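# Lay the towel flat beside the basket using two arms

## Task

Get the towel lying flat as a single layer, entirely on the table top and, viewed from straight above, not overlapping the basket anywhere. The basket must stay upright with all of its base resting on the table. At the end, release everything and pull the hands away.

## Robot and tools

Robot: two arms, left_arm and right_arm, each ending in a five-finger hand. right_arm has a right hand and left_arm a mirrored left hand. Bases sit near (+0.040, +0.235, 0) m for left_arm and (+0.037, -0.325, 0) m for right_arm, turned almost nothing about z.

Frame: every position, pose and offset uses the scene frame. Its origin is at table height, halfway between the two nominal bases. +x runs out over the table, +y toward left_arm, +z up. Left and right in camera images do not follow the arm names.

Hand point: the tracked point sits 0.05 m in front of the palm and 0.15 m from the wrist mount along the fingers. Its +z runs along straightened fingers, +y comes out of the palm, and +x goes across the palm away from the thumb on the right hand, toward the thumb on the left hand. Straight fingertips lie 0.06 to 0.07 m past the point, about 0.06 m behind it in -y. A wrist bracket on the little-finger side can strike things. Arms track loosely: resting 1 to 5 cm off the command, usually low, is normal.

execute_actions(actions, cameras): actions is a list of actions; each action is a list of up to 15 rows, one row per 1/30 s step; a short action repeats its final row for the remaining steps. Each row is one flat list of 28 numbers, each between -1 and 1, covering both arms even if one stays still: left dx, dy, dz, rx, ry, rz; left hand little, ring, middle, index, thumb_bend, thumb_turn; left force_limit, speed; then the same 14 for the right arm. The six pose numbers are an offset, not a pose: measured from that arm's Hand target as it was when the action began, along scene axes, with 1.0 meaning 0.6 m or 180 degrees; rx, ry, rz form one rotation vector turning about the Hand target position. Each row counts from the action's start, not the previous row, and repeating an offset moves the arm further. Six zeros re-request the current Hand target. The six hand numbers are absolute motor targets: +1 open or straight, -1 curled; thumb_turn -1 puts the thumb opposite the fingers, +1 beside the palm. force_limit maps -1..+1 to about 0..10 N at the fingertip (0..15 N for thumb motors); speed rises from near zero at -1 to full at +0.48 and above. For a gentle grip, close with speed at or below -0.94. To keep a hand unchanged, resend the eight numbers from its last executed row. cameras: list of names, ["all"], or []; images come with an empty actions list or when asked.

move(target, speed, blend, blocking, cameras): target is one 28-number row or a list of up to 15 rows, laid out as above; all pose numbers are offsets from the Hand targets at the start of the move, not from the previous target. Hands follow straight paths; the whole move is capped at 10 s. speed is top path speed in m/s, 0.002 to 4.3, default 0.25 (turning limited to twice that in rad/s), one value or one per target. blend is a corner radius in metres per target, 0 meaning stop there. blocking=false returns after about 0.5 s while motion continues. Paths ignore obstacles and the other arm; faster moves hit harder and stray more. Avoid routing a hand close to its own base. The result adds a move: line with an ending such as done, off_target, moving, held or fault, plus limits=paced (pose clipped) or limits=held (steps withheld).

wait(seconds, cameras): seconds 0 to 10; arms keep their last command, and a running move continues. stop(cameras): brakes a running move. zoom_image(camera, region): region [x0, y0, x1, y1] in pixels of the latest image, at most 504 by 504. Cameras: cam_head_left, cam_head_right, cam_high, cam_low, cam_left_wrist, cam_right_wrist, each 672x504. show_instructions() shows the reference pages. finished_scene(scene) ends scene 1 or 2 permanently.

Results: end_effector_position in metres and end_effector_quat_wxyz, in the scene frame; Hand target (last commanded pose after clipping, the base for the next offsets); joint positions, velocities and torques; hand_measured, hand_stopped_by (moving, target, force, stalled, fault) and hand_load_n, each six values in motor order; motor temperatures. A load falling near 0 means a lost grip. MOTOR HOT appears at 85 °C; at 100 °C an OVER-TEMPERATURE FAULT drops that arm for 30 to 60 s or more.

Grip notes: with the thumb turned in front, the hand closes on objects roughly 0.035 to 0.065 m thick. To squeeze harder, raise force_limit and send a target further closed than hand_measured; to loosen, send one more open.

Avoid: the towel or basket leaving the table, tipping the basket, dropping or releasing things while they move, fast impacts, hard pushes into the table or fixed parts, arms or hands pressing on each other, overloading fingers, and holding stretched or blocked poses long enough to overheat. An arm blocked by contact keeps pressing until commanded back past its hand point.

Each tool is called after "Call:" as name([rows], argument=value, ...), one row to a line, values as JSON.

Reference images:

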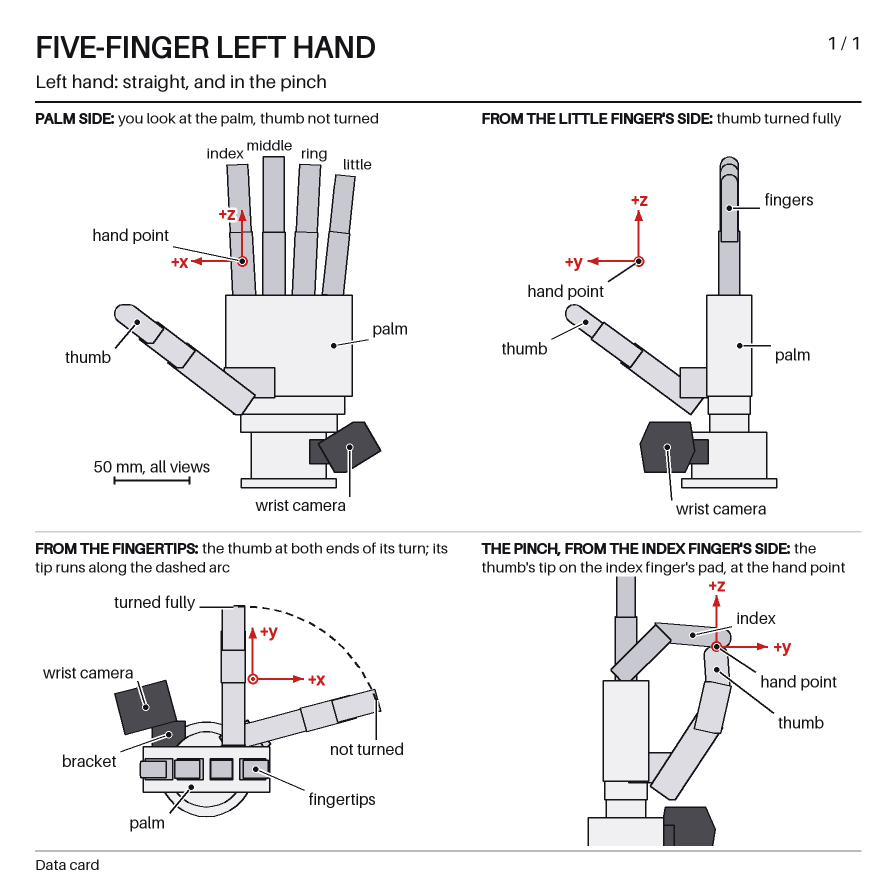

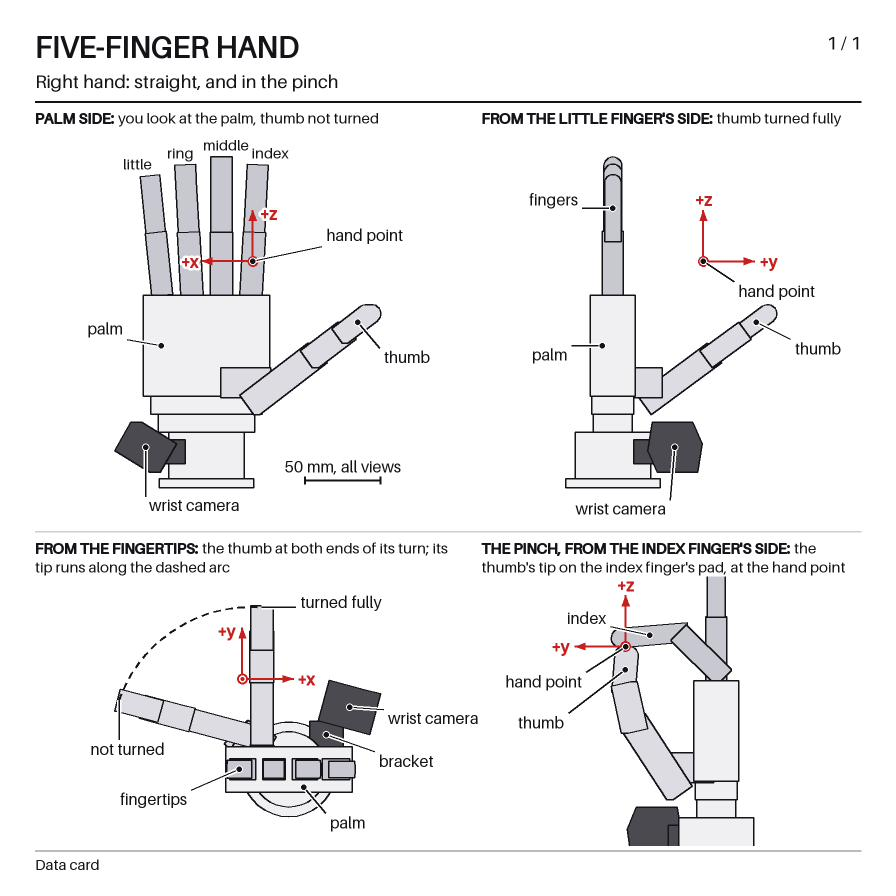

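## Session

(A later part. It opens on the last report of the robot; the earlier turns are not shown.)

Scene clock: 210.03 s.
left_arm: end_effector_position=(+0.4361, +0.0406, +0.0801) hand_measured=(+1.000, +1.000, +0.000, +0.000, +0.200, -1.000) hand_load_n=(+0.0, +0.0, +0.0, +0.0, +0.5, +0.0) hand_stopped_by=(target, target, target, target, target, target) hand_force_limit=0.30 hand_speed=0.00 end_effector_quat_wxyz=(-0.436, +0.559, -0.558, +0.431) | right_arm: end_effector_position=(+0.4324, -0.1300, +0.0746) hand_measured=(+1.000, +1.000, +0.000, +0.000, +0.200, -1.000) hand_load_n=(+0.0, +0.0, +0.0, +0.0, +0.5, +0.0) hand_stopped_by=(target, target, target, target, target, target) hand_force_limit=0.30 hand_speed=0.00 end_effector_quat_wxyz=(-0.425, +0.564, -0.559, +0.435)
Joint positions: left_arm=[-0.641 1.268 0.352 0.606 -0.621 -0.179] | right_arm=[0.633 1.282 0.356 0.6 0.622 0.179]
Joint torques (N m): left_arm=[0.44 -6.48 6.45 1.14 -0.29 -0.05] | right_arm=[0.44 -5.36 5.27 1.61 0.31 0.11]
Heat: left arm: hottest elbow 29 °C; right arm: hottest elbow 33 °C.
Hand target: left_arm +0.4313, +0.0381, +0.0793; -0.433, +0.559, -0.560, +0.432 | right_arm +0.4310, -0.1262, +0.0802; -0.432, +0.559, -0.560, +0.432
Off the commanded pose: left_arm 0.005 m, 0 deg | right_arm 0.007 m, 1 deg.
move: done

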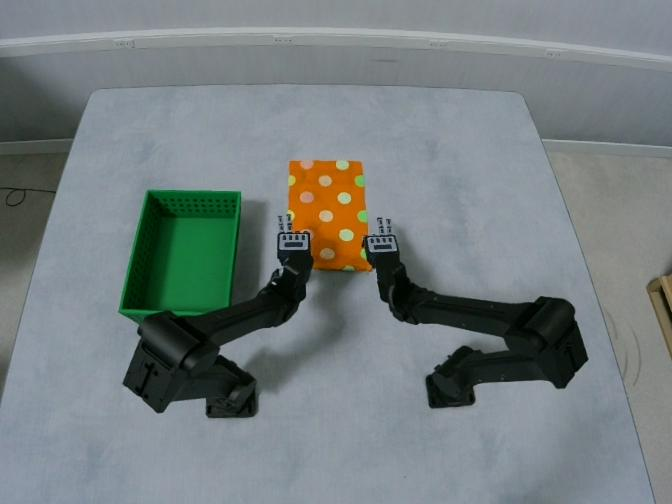

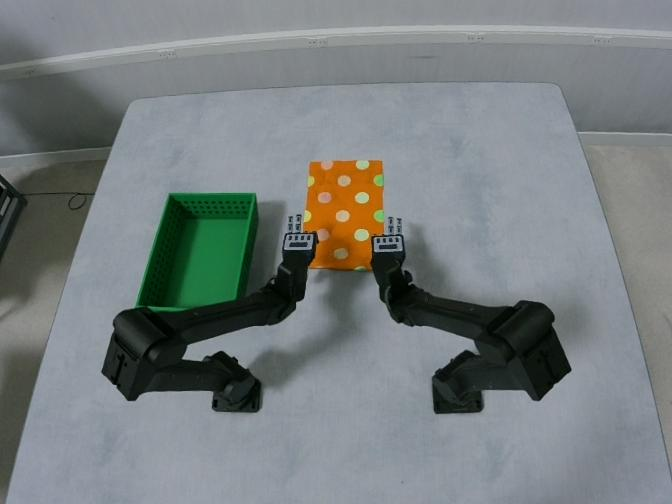

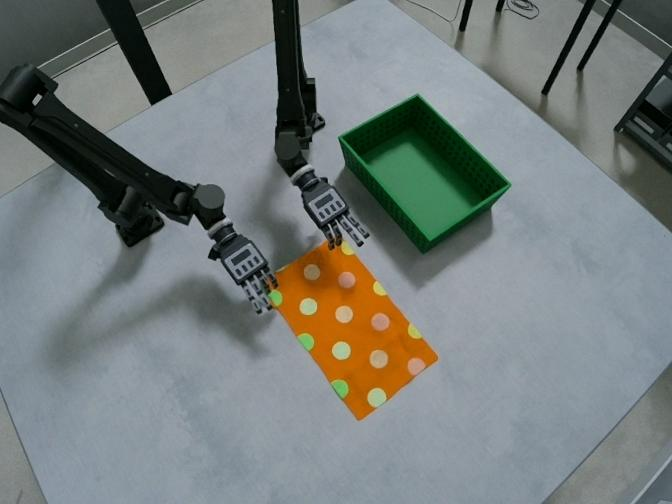

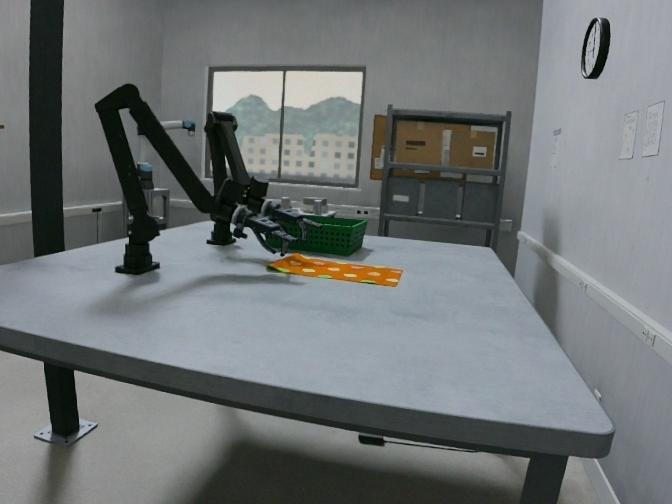

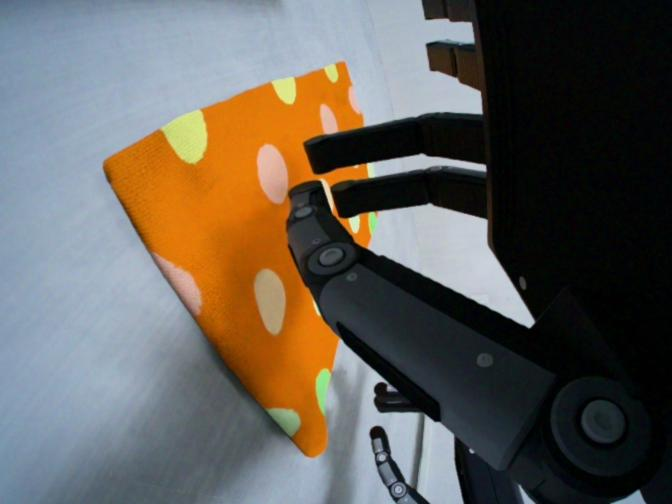

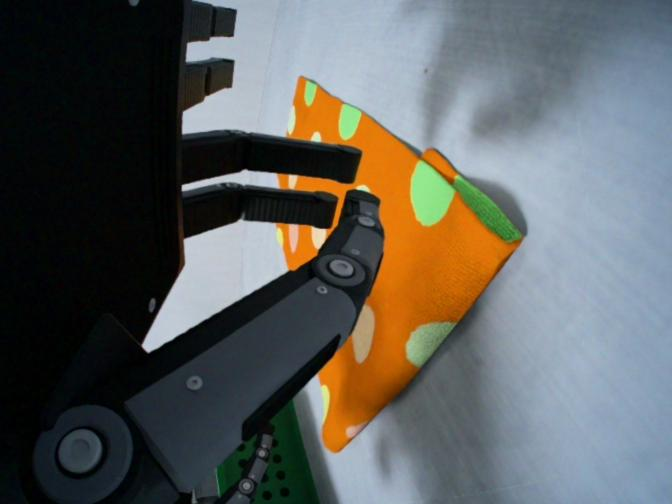

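Call:
move([
  [0.2,-0.03,0.0,0,0,0, 0,0,0,0,0.2,-1,0.3,0, -0.033,-0.06,-0.055,0,0,0, 1,1,1,0,-0.4,-1,0.3,0],
], speed=0.12, cameras=["cam_left_wrist","cam_right_wrist","cam_head_right"])

Scene clock: 214.80 s.
left_arm: end_effector_position=(+0.5352, +0.0231, +0.0715) hand_measured=(+0.000, +0.000, +0.000, +0.000, +0.200, -1.000) hand_load_n=(+0.0, +0.0, +0.0, +0.0, +0.0, +0.0) hand_stopped_by=(target, target, target, target, target, target) hand_force_limit=0.30 hand_speed=0.00 end_effector_quat_wxyz=(-0.427, +0.562, -0.566, +0.426) | right_arm: end_effector_position=(+0.4085, -0.1598, +0.0469) hand_measured=(+1.000, +1.000, +1.000, +0.000, -0.400, -1.000) hand_load_n=(+0.0, +0.0, -0.5, +0.0, +0.0, +0.0) hand_stopped_by=(target, target, target, target, target, target) hand_force_limit=0.30 hand_speed=0.00 end_effector_quat_wxyz=(-0.432, +0.561, -0.561, +0.428)
Joint positions: left_arm=[-0.511 1.527 0.596 0.617 -0.484 -0.145] | right_arm=[0.581 1.303 0.231 0.76 0.562 0.174]
Joint torques (N m): left_arm=[2.32 -7.77 10.09 1.91 0 0.12] | right_arm=[-1.03 -2.73 4.42 2.48 0.11 -0.12]
Heat: left arm: hottest elbow 29 °C; right arm: hottest elbow 32 °C.
Hand target: left_arm +0.5513, +0.0201, +0.0793; -0.432, +0.559, -0.560, +0.432 | right_arm +0.4112, -0.1622, +0.0473; -0.432, +0.559, -0.560, +0.432
Off the commanded pose: left_arm 0.018 m, 1 deg | right_arm 0.004 m, 1 deg.
move: off_target (left_arm)
Images, in order (width x height): cam_head_right 672x504, cam_left_wrist 672x504, cam_right_wrist 672x504.

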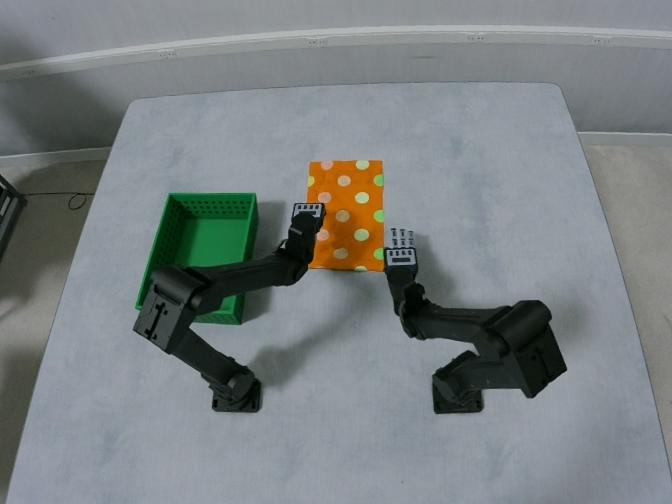

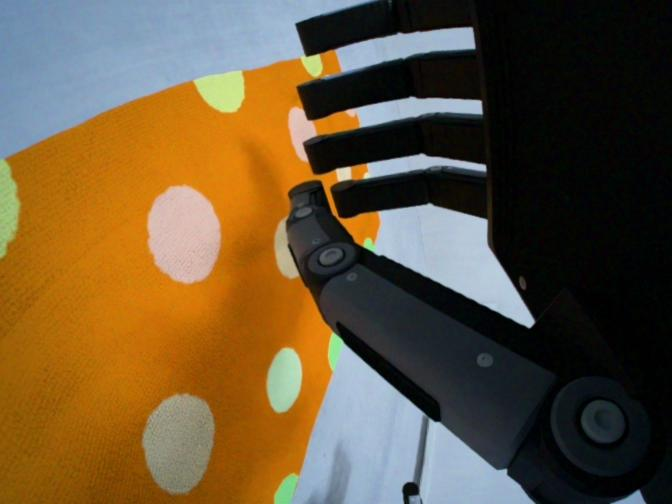

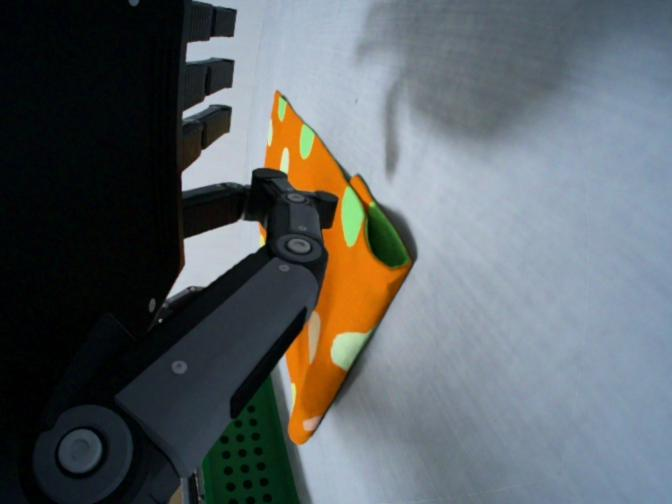

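Call:
move([
  [0.02,0.0,-0.132,0,0,0, 0,0,0,0,0.2,-1,0.3,0, 0,0,-0.03,0,0,0, 1,1,1,0,-0.4,-1,0.3,0],
], speed=0.1, cameras=["cam_left_wrist","cam_right_wrist","cam_low"])

Call:
zoom_image(camera="cam_right_wrist", region=[280, 120, 460, 290])

Scene clock: 217.37 s.
left_arm: end_effector_position=(+0.5580, +0.0160, +0.0158) hand_measured=(+0.000, +0.000, +0.000, +0.000, +0.200, -1.000) hand_load_n=(+0.0, +0.0, -0.5, +0.0, +0.0, +0.0) hand_stopped_by=(target, target, target, target, target, target) hand_force_limit=0.30 hand_speed=0.00 end_effector_quat_wxyz=(-0.432, +0.558, -0.552, +0.445) | right_arm: end_effector_position=(+0.4092, -0.1593, +0.0295) hand_measured=(+1.000, +1.000, +1.000, +0.000, -0.400, -1.000) hand_load_n=(+0.0, +0.0, +0.0, +0.0, +0.0, +0.0) hand_stopped_by=(target, target, target, target, target, target) hand_force_limit=0.30 hand_speed=0.00 end_effector_quat_wxyz=(-0.432, +0.561, -0.561, +0.429)
Joint positions: left_arm=[-0.499 1.774 0.616 0.896 -0.472 -0.141] | right_arm=[0.581 1.412 0.221 0.88 0.562 0.174]
Joint torques (N m): left_arm=[2.08 -8.47 6.6 1.44 0.09 0.12] | right_arm=[-1.03 -3.31 3.62 2.62 0.1 -0.12]
Heat: left arm: hottest elbow 29 °C; right arm: hottest elbow 32 °C.
Hand target: left_arm +0.5635, +0.0201, +0.0003; -0.433, +0.559, -0.559, +0.433 | right_arm +0.4113, -0.1622, +0.0293; -0.432, +0.559, -0.560, +0.432
Off the commanded pose: left_arm 0.017 m, 2 deg | right_arm 0.003 m, 0 deg.
move: off_target (left_arm)
Images, in order (width x height): cam_low 672x504, cam_left_wrist 672x504, cam_right_wrist 672x504.

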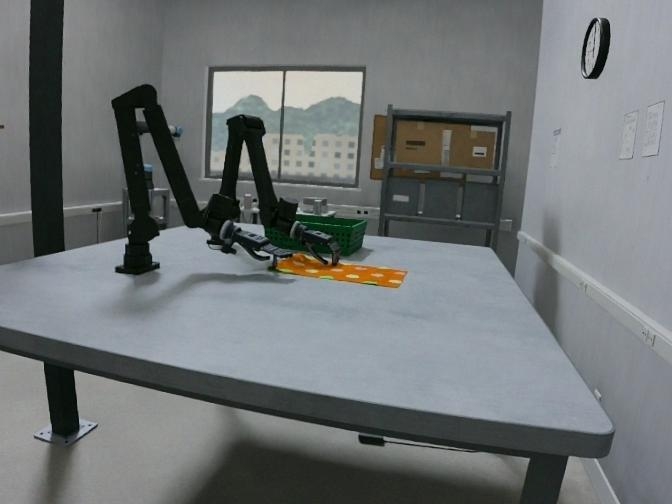

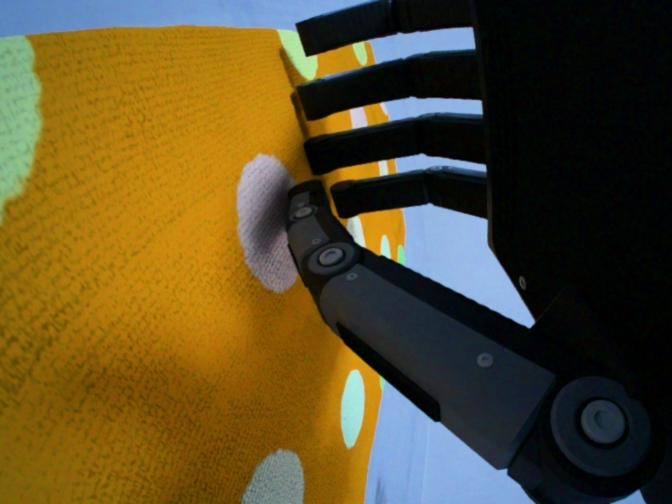

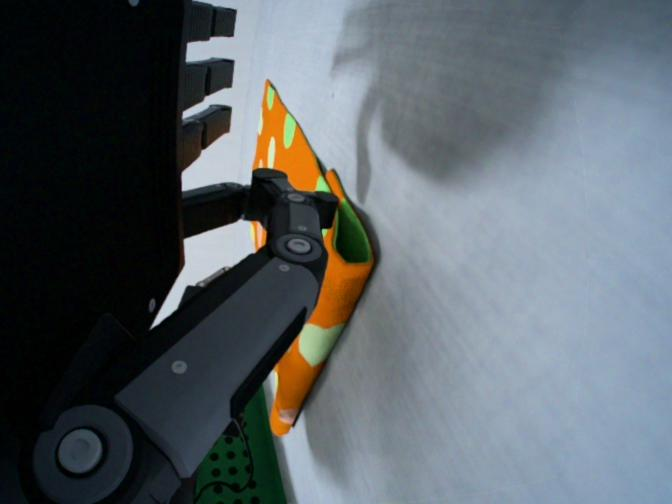

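Scaled by 2.800 from the camera's 672x504 image, which has a finer 960x720 frame.

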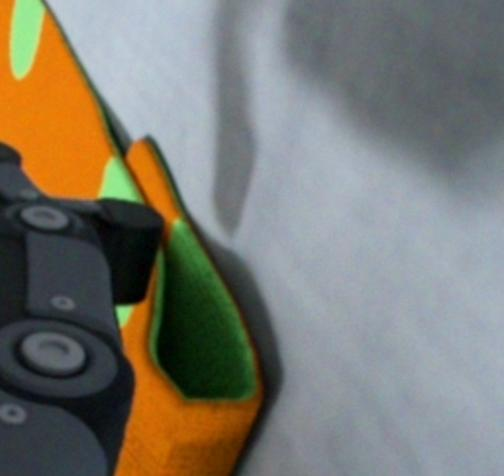

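Call:
move([
  [0,0.0,0,0,0,0, 0,0,0,0,0.2,-1,0.3,0, -0.022,0.002,-0.012,0,0,0, 1,1,1,0,-0.4,-1,0.3,0],
], speed=0.05, cameras=["cam_right_wrist"])

Call:
zoom_image(camera="cam_right_wrist", region=[280, 120, 460, 290])

Scene clock: 219.60 s.
left_arm: end_effector_position=(+0.5580, +0.0160, +0.0158) hand_measured=(+0.000, +0.000, +0.000, +0.000, +0.200, -1.000) hand_load_n=(+0.0, +0.0, -0.5, +0.0, +0.0, +0.0) hand_stopped_by=(target, target, target, target, target, target) hand_force_limit=0.30 hand_speed=0.00 end_effector_quat_wxyz=(-0.432, +0.558, -0.552, +0.445) | right_arm: end_effector_position=(+0.3986, -0.1642, +0.0217) hand_measured=(+1.000, +1.000, +1.000, +0.000, -0.400, -1.000) hand_load_n=(+0.0, +0.0, +0.0, +0.0, +0.5, +0.0) hand_stopped_by=(target, target, target, target, target, target) hand_force_limit=0.30 hand_speed=0.00 end_effector_quat_wxyz=(-0.427, +0.561, -0.561, +0.433)
Joint positions: left_arm=[-0.499 1.774 0.616 0.896 -0.472 -0.141] | right_arm=[0.6 1.432 0.191 0.923 0.59 0.174]
Joint torques (N m): left_arm=[2.37 -8.23 6.67 1.52 0.14 0.1] | right_arm=[0.38 -3.19 3.23 2.51 0.3 0.03]
Heat: left arm: hottest elbow 30 °C; right arm: hottest elbow 32 °C.
Hand target: left_arm +0.5635, +0.0201, +0.0003; -0.432, +0.559, -0.559, +0.433 | right_arm +0.3980, -0.1610, +0.0220; -0.432, +0.559, -0.560, +0.432
Off the commanded pose: left_arm 0.017 m, 2 deg | right_arm 0.003 m, 1 deg.
move: off_target (left_arm)
Images, in order (width x height): cam_right_wrist 672x504.

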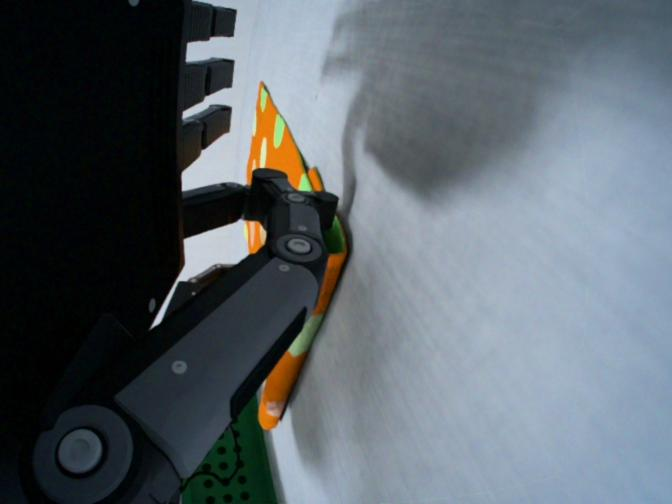

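Scaled by 2.800 from the camera's 672x504 image, which has a finer 960x720 frame.

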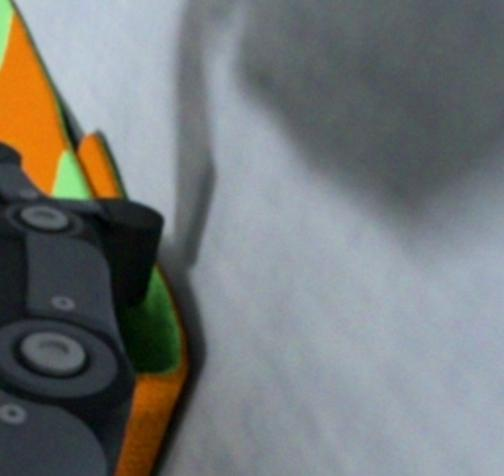

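Call:
move([
  [0,0.0,0,0,0,0, 0,0,0,0,0.2,-1,0.3,0, 0,-0.004,-0.012,0,0,0, 1,1,1,0,-0.4,-1,0.3,0],
], speed=0.05, cameras=["cam_right_wrist"])

Call:
zoom_image(camera="cam_right_wrist", region=[280, 140, 400, 260])

Scene clock: 221.63 s.
left_arm: end_effector_position=(+0.5580, +0.0160, +0.0158) hand_measured=(+0.000, +0.000, +0.000, +0.000, +0.200, -1.000) hand_load_n=(+0.0, +0.0, -1.0, +0.0, +0.0, +0.0) hand_stopped_by=(target, target, target, target, target, target) hand_force_limit=0.30 hand_speed=0.00 end_effector_quat_wxyz=(-0.432, +0.558, -0.552, +0.445) | right_arm: end_effector_position=(+0.3977, -0.1642, +0.0148) hand_measured=(+1.000, +1.000, +1.000, +0.000, -0.400, -1.000) hand_load_n=(+0.0, +0.0, +0.0, +0.0, +0.0, +0.0) hand_stopped_by=(target, target, target, target, target, target) hand_force_limit=0.30 hand_speed=0.00 end_effector_quat_wxyz=(-0.429, +0.561, -0.561, +0.433)
Joint positions: left_arm=[-0.499 1.774 0.616 0.896 -0.472 -0.141] | right_arm=[0.6 1.48 0.185 0.979 0.588 0.174]
Joint torques (N m): left_arm=[2.37 -8.76 6.69 1.61 0.08 0.11] | right_arm=[-0.32 -3.72 2.85 2.47 0.11 -0.01]
Heat: left arm: hottest elbow 30 °C; right arm: hottest elbow 32 °C.
Hand target: left_arm +0.5635, +0.0201, +0.0003; -0.432, +0.559, -0.559, +0.433 | right_arm +0.3979, -0.1634, +0.0148; -0.432, +0.559, -0.560, +0.432
Off the commanded pose: left_arm 0.017 m, 2 deg | right_arm 0.001 m, 0 deg.
move: off_target (left_arm)
Images, in order (width x height): cam_right_wrist 672x504.

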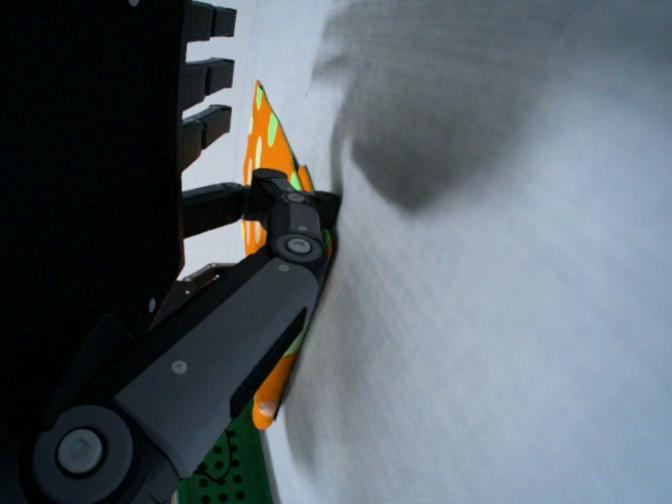

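Scaled by 4.200 from the camera's 672x504 image, which has a finer 960x720 frame.

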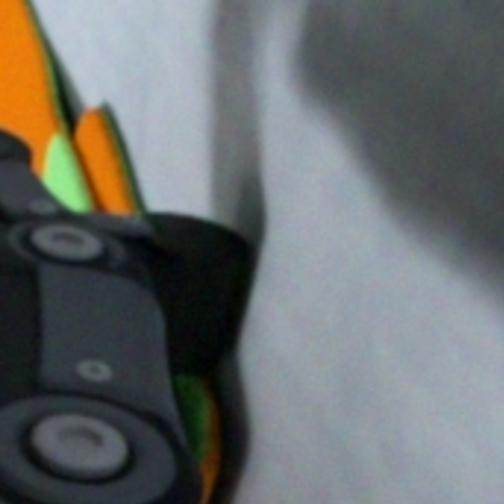

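Call:
move([
  [0,0.0,-0.01,0,0,0, 0,0,0,0,0.2,-1,0.3,0, 0,0,-0.035,0,0,0, 1,1,1,0,-0.4,-1,0.3,0],
  [0.09,0.0,-0.015,0,0,0, 0,0,0,0,0.2,-1,0.3,0, -0.08,-0.025,-0.035,0,0,0, 1,1,1,0,-0.4,-1,0.3,0],
], speed=0.05, cameras=["cam_right_wrist","cam_left_wrist","cam_low","cam_head_right"])

Call:
zoom_image(camera="cam_right_wrist", region=[220, 60, 420, 260])

Call:
zoom_image(camera="cam_head_right", region=[280, 140, 430, 290])

Scene clock: 225.77 s.
left_arm: end_effector_position=(+0.6133, +0.0127, +0.0160) hand_measured=(+0.000, +0.000, +0.000, +0.000, +0.200, -1.000) hand_load_n=(+0.0, -0.5, -1.0, +0.0, +0.0, +0.0) hand_stopped_by=(target, target, target, target, target, target) hand_force_limit=0.30 hand_speed=0.00 end_effector_quat_wxyz=(-0.434, +0.554, -0.545, +0.455) | right_arm: end_effector_position=(+0.3648, -0.1716, +0.0089) hand_measured=(+1.000, +1.000, +1.000, +0.000, -0.400, -1.000) hand_load_n=(+0.0, +0.0, +0.0, +4.5, +0.0, +0.0) hand_stopped_by=(target, target, target, target, target, target) hand_force_limit=0.30 hand_speed=0.00 end_effector_quat_wxyz=(-0.454, +0.536, -0.563, +0.435)
Joint positions: left_arm=[-0.444 1.863 0.753 0.88 -0.416 -0.126] | right_arm=[0.669 1.589 0.082 1.239 0.662 0.212]
Joint torques (N m): left_arm=[2.37 -9.76 7.15 0.68 0.04 0.14] | right_arm=[0.56 -3.19 -0.21 0.91 0.17 -0.08]
Motor temperatures (°C): left_arm=[26 27 30 25 24 24] | right_arm=[23 30 31 22 26 25]
Heat: left arm: hottest elbow 30 °C; right arm: hottest elbow 31 °C.
Hand target: left_arm +0.6173, +0.0202, -0.0088; -0.433, +0.559, -0.560, +0.432 | right_arm +0.3499, -0.1784, -0.0062; -0.432, +0.559, -0.560, +0.432
Off the commanded pose: left_arm 0.026 m, 3 deg | right_arm 0.022 m, 4 deg.
move: off_target (left_arm, right_arm)
Images, in order (width x height): cam_head_right 672x504, cam_low 672x504, cam_left_wrist 672x504, cam_right_wrist 672x504.

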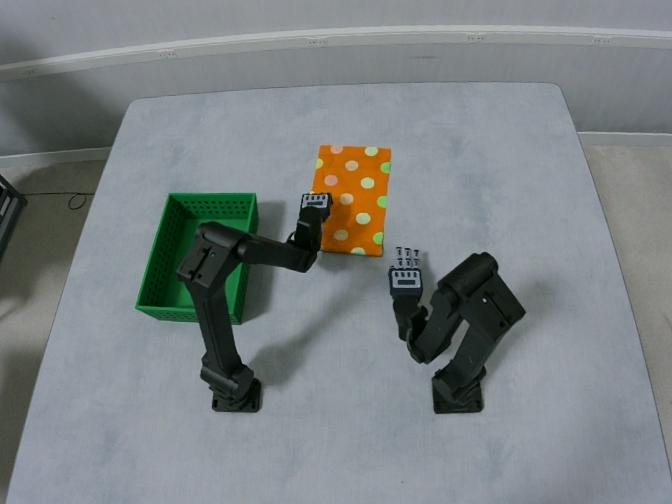

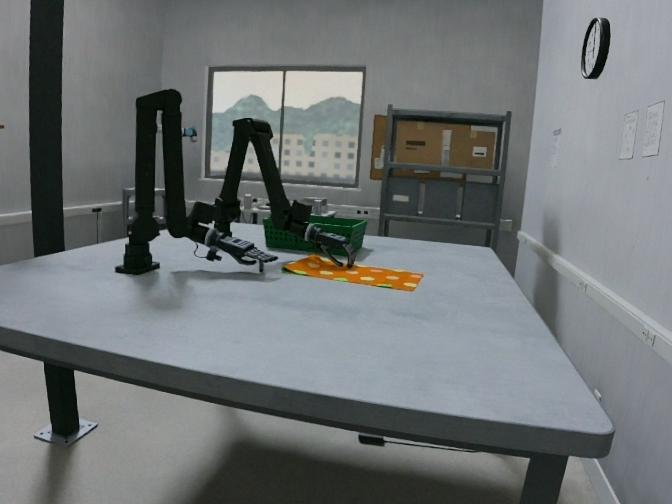

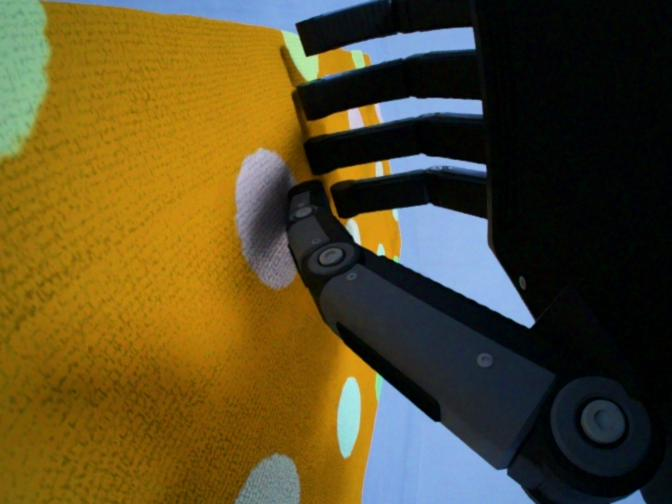

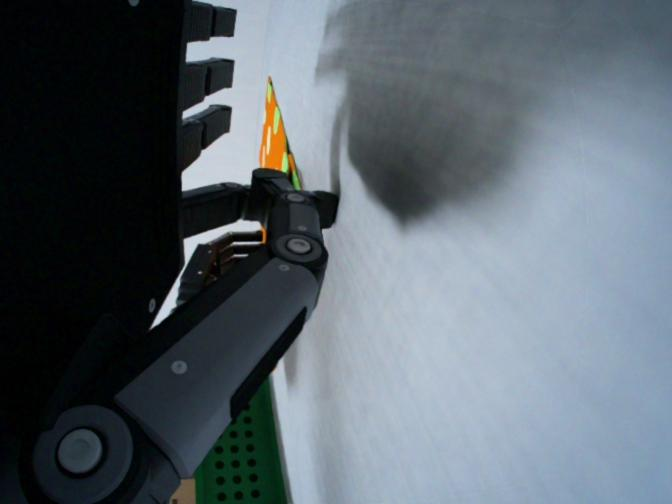

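Scaled by 2.520 from the camera's 672x504 image, which has a finer 960x720 frame.

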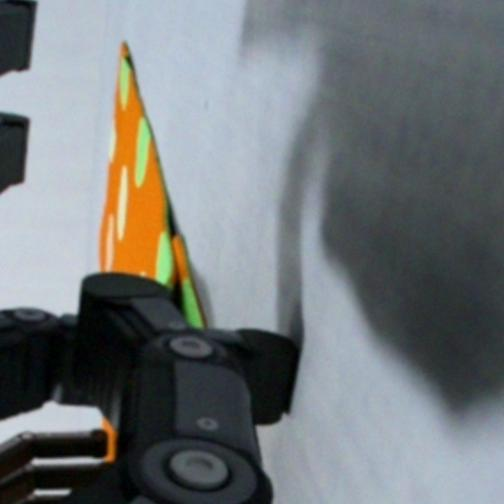

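Scaled by 3.360 from the camera's 672x504 image, which has a finer 960x720 frame.

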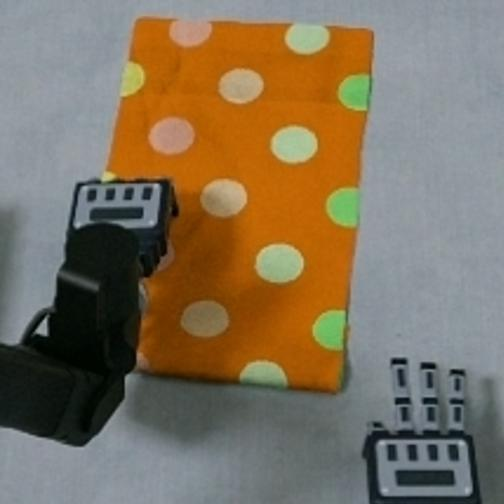

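Call:
move([
  [0,0.0,0,0,0,0, 0,0,0,0,0.2,-1,0.3,0, 0.03,-0.04,0.2,0,0,0, 1,1,1,1,-1,-1,0.3,0],
  [0,0.0,0,0,0,0, 0,0,0,0,0.2,-1,0.3,0, 0.17,-0.24,0.2,-0.3043,-0.076,0.394, 1,1,1,1,-1,-1,0.3,0],
], speed=0.25, cameras=["all"])

Scene clock: 246.30 s.
left_arm: end_effector_position=(+0.6133, +0.0127, +0.0160) hand_measured=(+0.000, +0.000, +0.000, +0.000, +0.200, -1.000) hand_load_n=(+0.0, +0.0, -1.0, +0.0, +0.0, +0.0) hand_stopped_by=(target, target, target, target, target, target) hand_force_limit=0.30 hand_speed=0.00 end_effector_quat_wxyz=(-0.434, +0.554, -0.545, +0.455) | right_arm: end_effector_position=(+0.4328, -0.3138, +0.0964) hand_measured=(+1.000, +1.000, +1.000, +1.000, -0.952, -1.000) hand_load_n=(+0.0, +0.0, +0.0, +0.0, +16.5, +2.0) hand_stopped_by=(target, target, target, target, force, target) hand_force_limit=0.30 hand_speed=0.00 end_effector_quat_wxyz=(-0.372, +0.849, +0.141, +0.348)
Joint positions: left_arm=[-0.444 1.863 0.753 0.88 -0.416 -0.126] | right_arm=[-0.304 1.198 0.65 -0.541 -0.998 -1.931]
Joint torques (N m): left_arm=[2.73 -9.7 7.15 0.64 0.04 0.13] | right_arm=[-1.03 -3.9 9.91 0.7 -0.62 -0.13]
Heat: left arm: hottest elbow 29 °C; right arm: hottest elbow 31 °C.
Hand target: left_arm +0.6173, +0.0202, -0.0088; -0.433, +0.559, -0.559, +0.433 | right_arm +0.4520, -0.3225, +0.1139; -0.364, +0.844, +0.150, +0.364
Off the commanded pose: left_arm 0.026 m, 3 deg | right_arm 0.027 m, 2 deg.
move: off_target (left_arm, right_arm)

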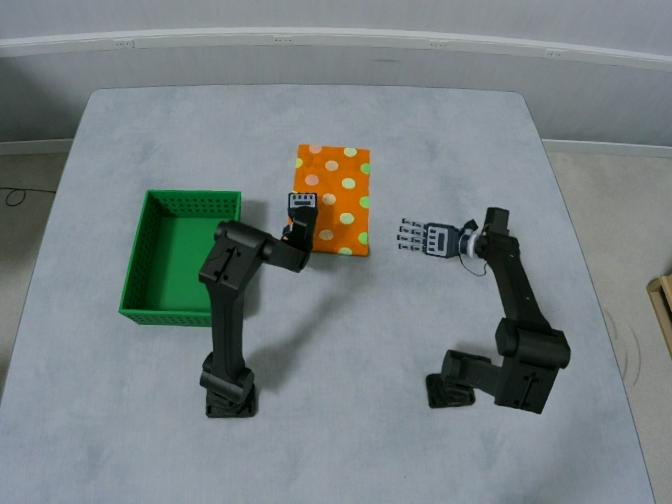

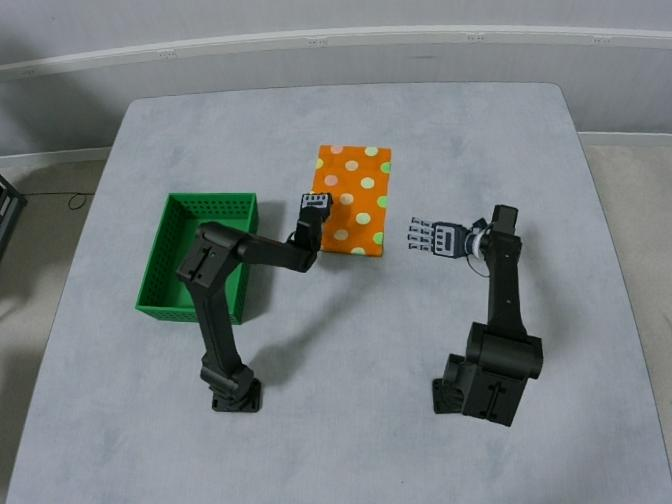

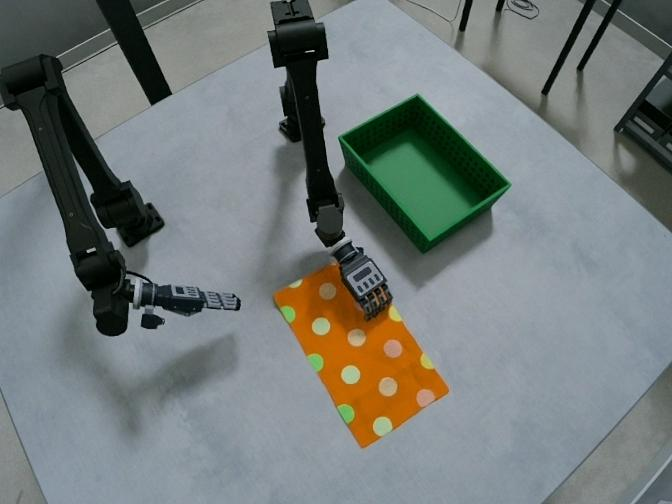

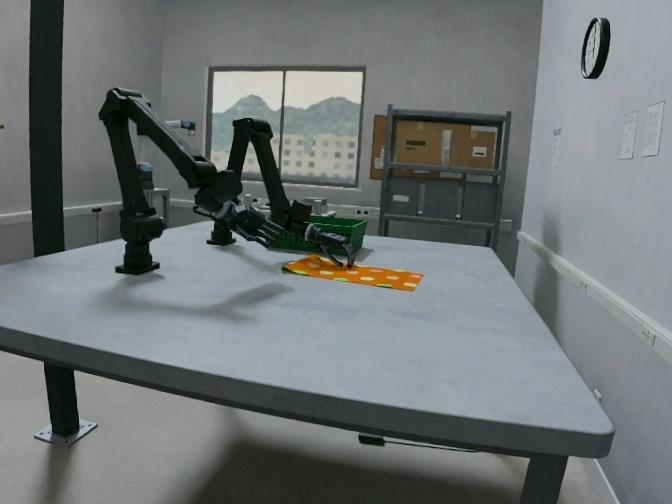

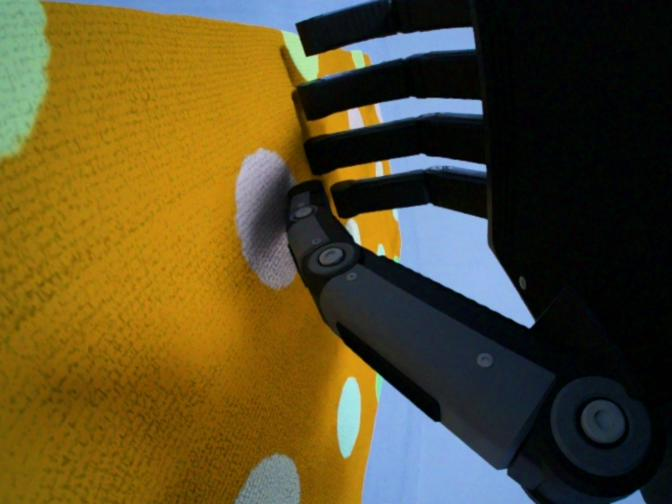

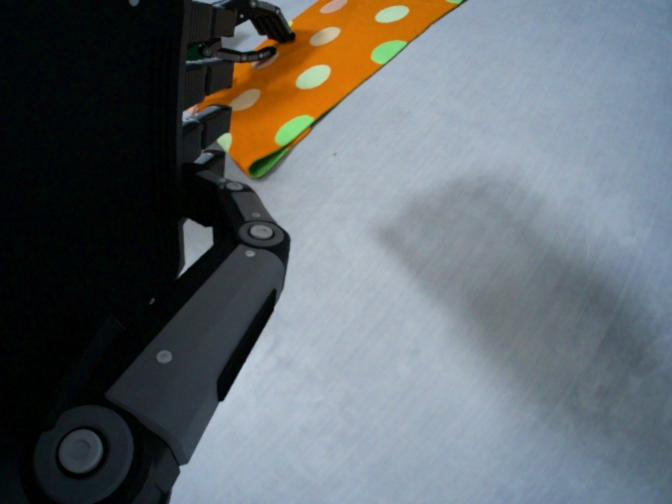

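Call:
move([
  [0,0.0,0,0,0,0, 0,0,0,0,0.2,-1,0.3,0, 0.07,0.04,-0.11,0,0,0, 1,1,1,1,-0.85,-1,0.3,0],
], speed=0.15, cameras=["cam_right_wrist","cam_head_left","cam_low","cam_high"])

Call:
zoom_image(camera="cam_right_wrist", region=[160, 60, 360, 230])

Scene clock: 249.47 s.
left_arm: end_effector_position=(+0.6133, +0.0127, +0.0160) hand_measured=(+0.000, +0.000, +0.000, +0.000, +0.200, -1.000) hand_load_n=(+0.0, +0.0, -0.5, +0.5, +0.5, +0.0) hand_stopped_by=(target, target, target, target, target, target) hand_force_limit=0.30 hand_speed=0.00 end_effector_quat_wxyz=(-0.434, +0.554, -0.545, +0.455) | right_arm: end_effector_position=(+0.4833, -0.2998, +0.0422) hand_measured=(+1.000, +1.000, +1.000, +1.000, -0.850, -1.000) hand_load_n=(+0.0, +0.0, +0.0, -0.5, +0.0, +0.0) hand_stopped_by=(target, target, target, target, target, target) hand_force_limit=0.30 hand_speed=0.00 end_effector_quat_wxyz=(-0.366, +0.847, +0.145, +0.357)
Joint positions: left_arm=[-0.444 1.863 0.753 0.88 -0.416 -0.126] | right_arm=[-0.221 1.422 0.65 -0.189 -0.949 -1.804]
Joint torques (N m): left_arm=[2.08 -9.88 7.23 0.59 0.02 0.15] | right_arm=[0.38 -5.83 6.93 1.66 -0.37 0.11]
Heat: left arm: hottest elbow 29 °C; right arm: hottest elbow 32 °C.
Hand target: left_arm +0.6173, +0.0202, -0.0088; -0.433, +0.559, -0.559, +0.433 | right_arm +0.4940, -0.2985, +0.0479; -0.364, +0.844, +0.150, +0.364
Off the commanded pose: left_arm 0.026 m, 3 deg | right_arm 0.012 m, 1 deg.
move: off_target (left_arm, right_arm)
Images, in order (width x height): cam_head_left 672x504, cam_high 672x504, cam_low 672x504, cam_right_wrist 672x504.

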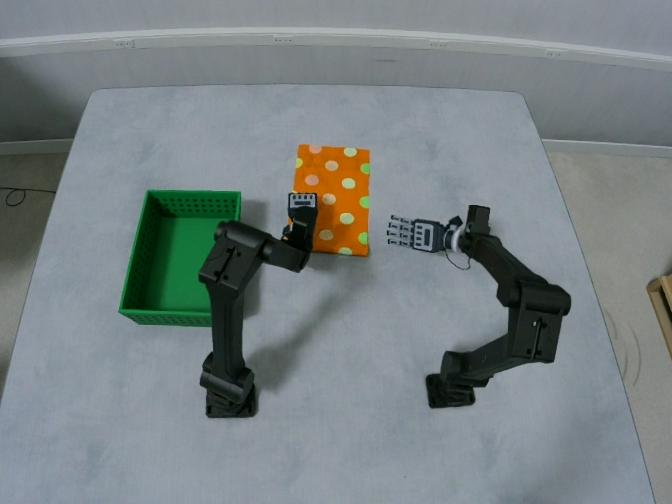

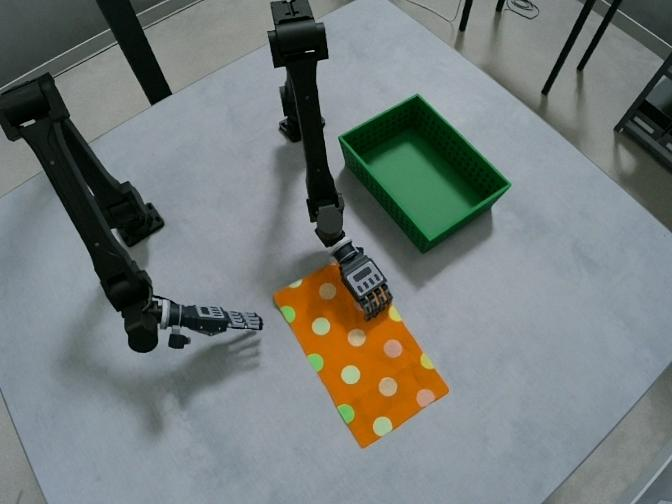

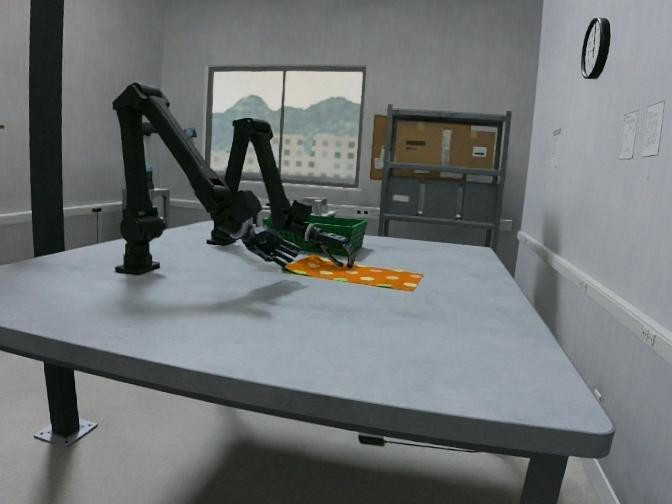

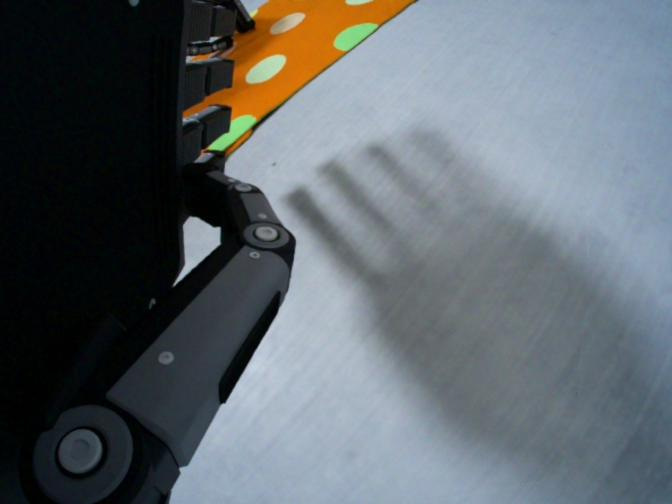

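Scaled by 2.520 from the camera's 672x504 image, which has a finer 960x720 frame.

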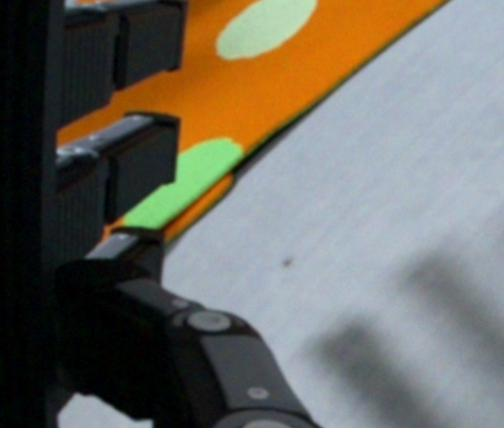

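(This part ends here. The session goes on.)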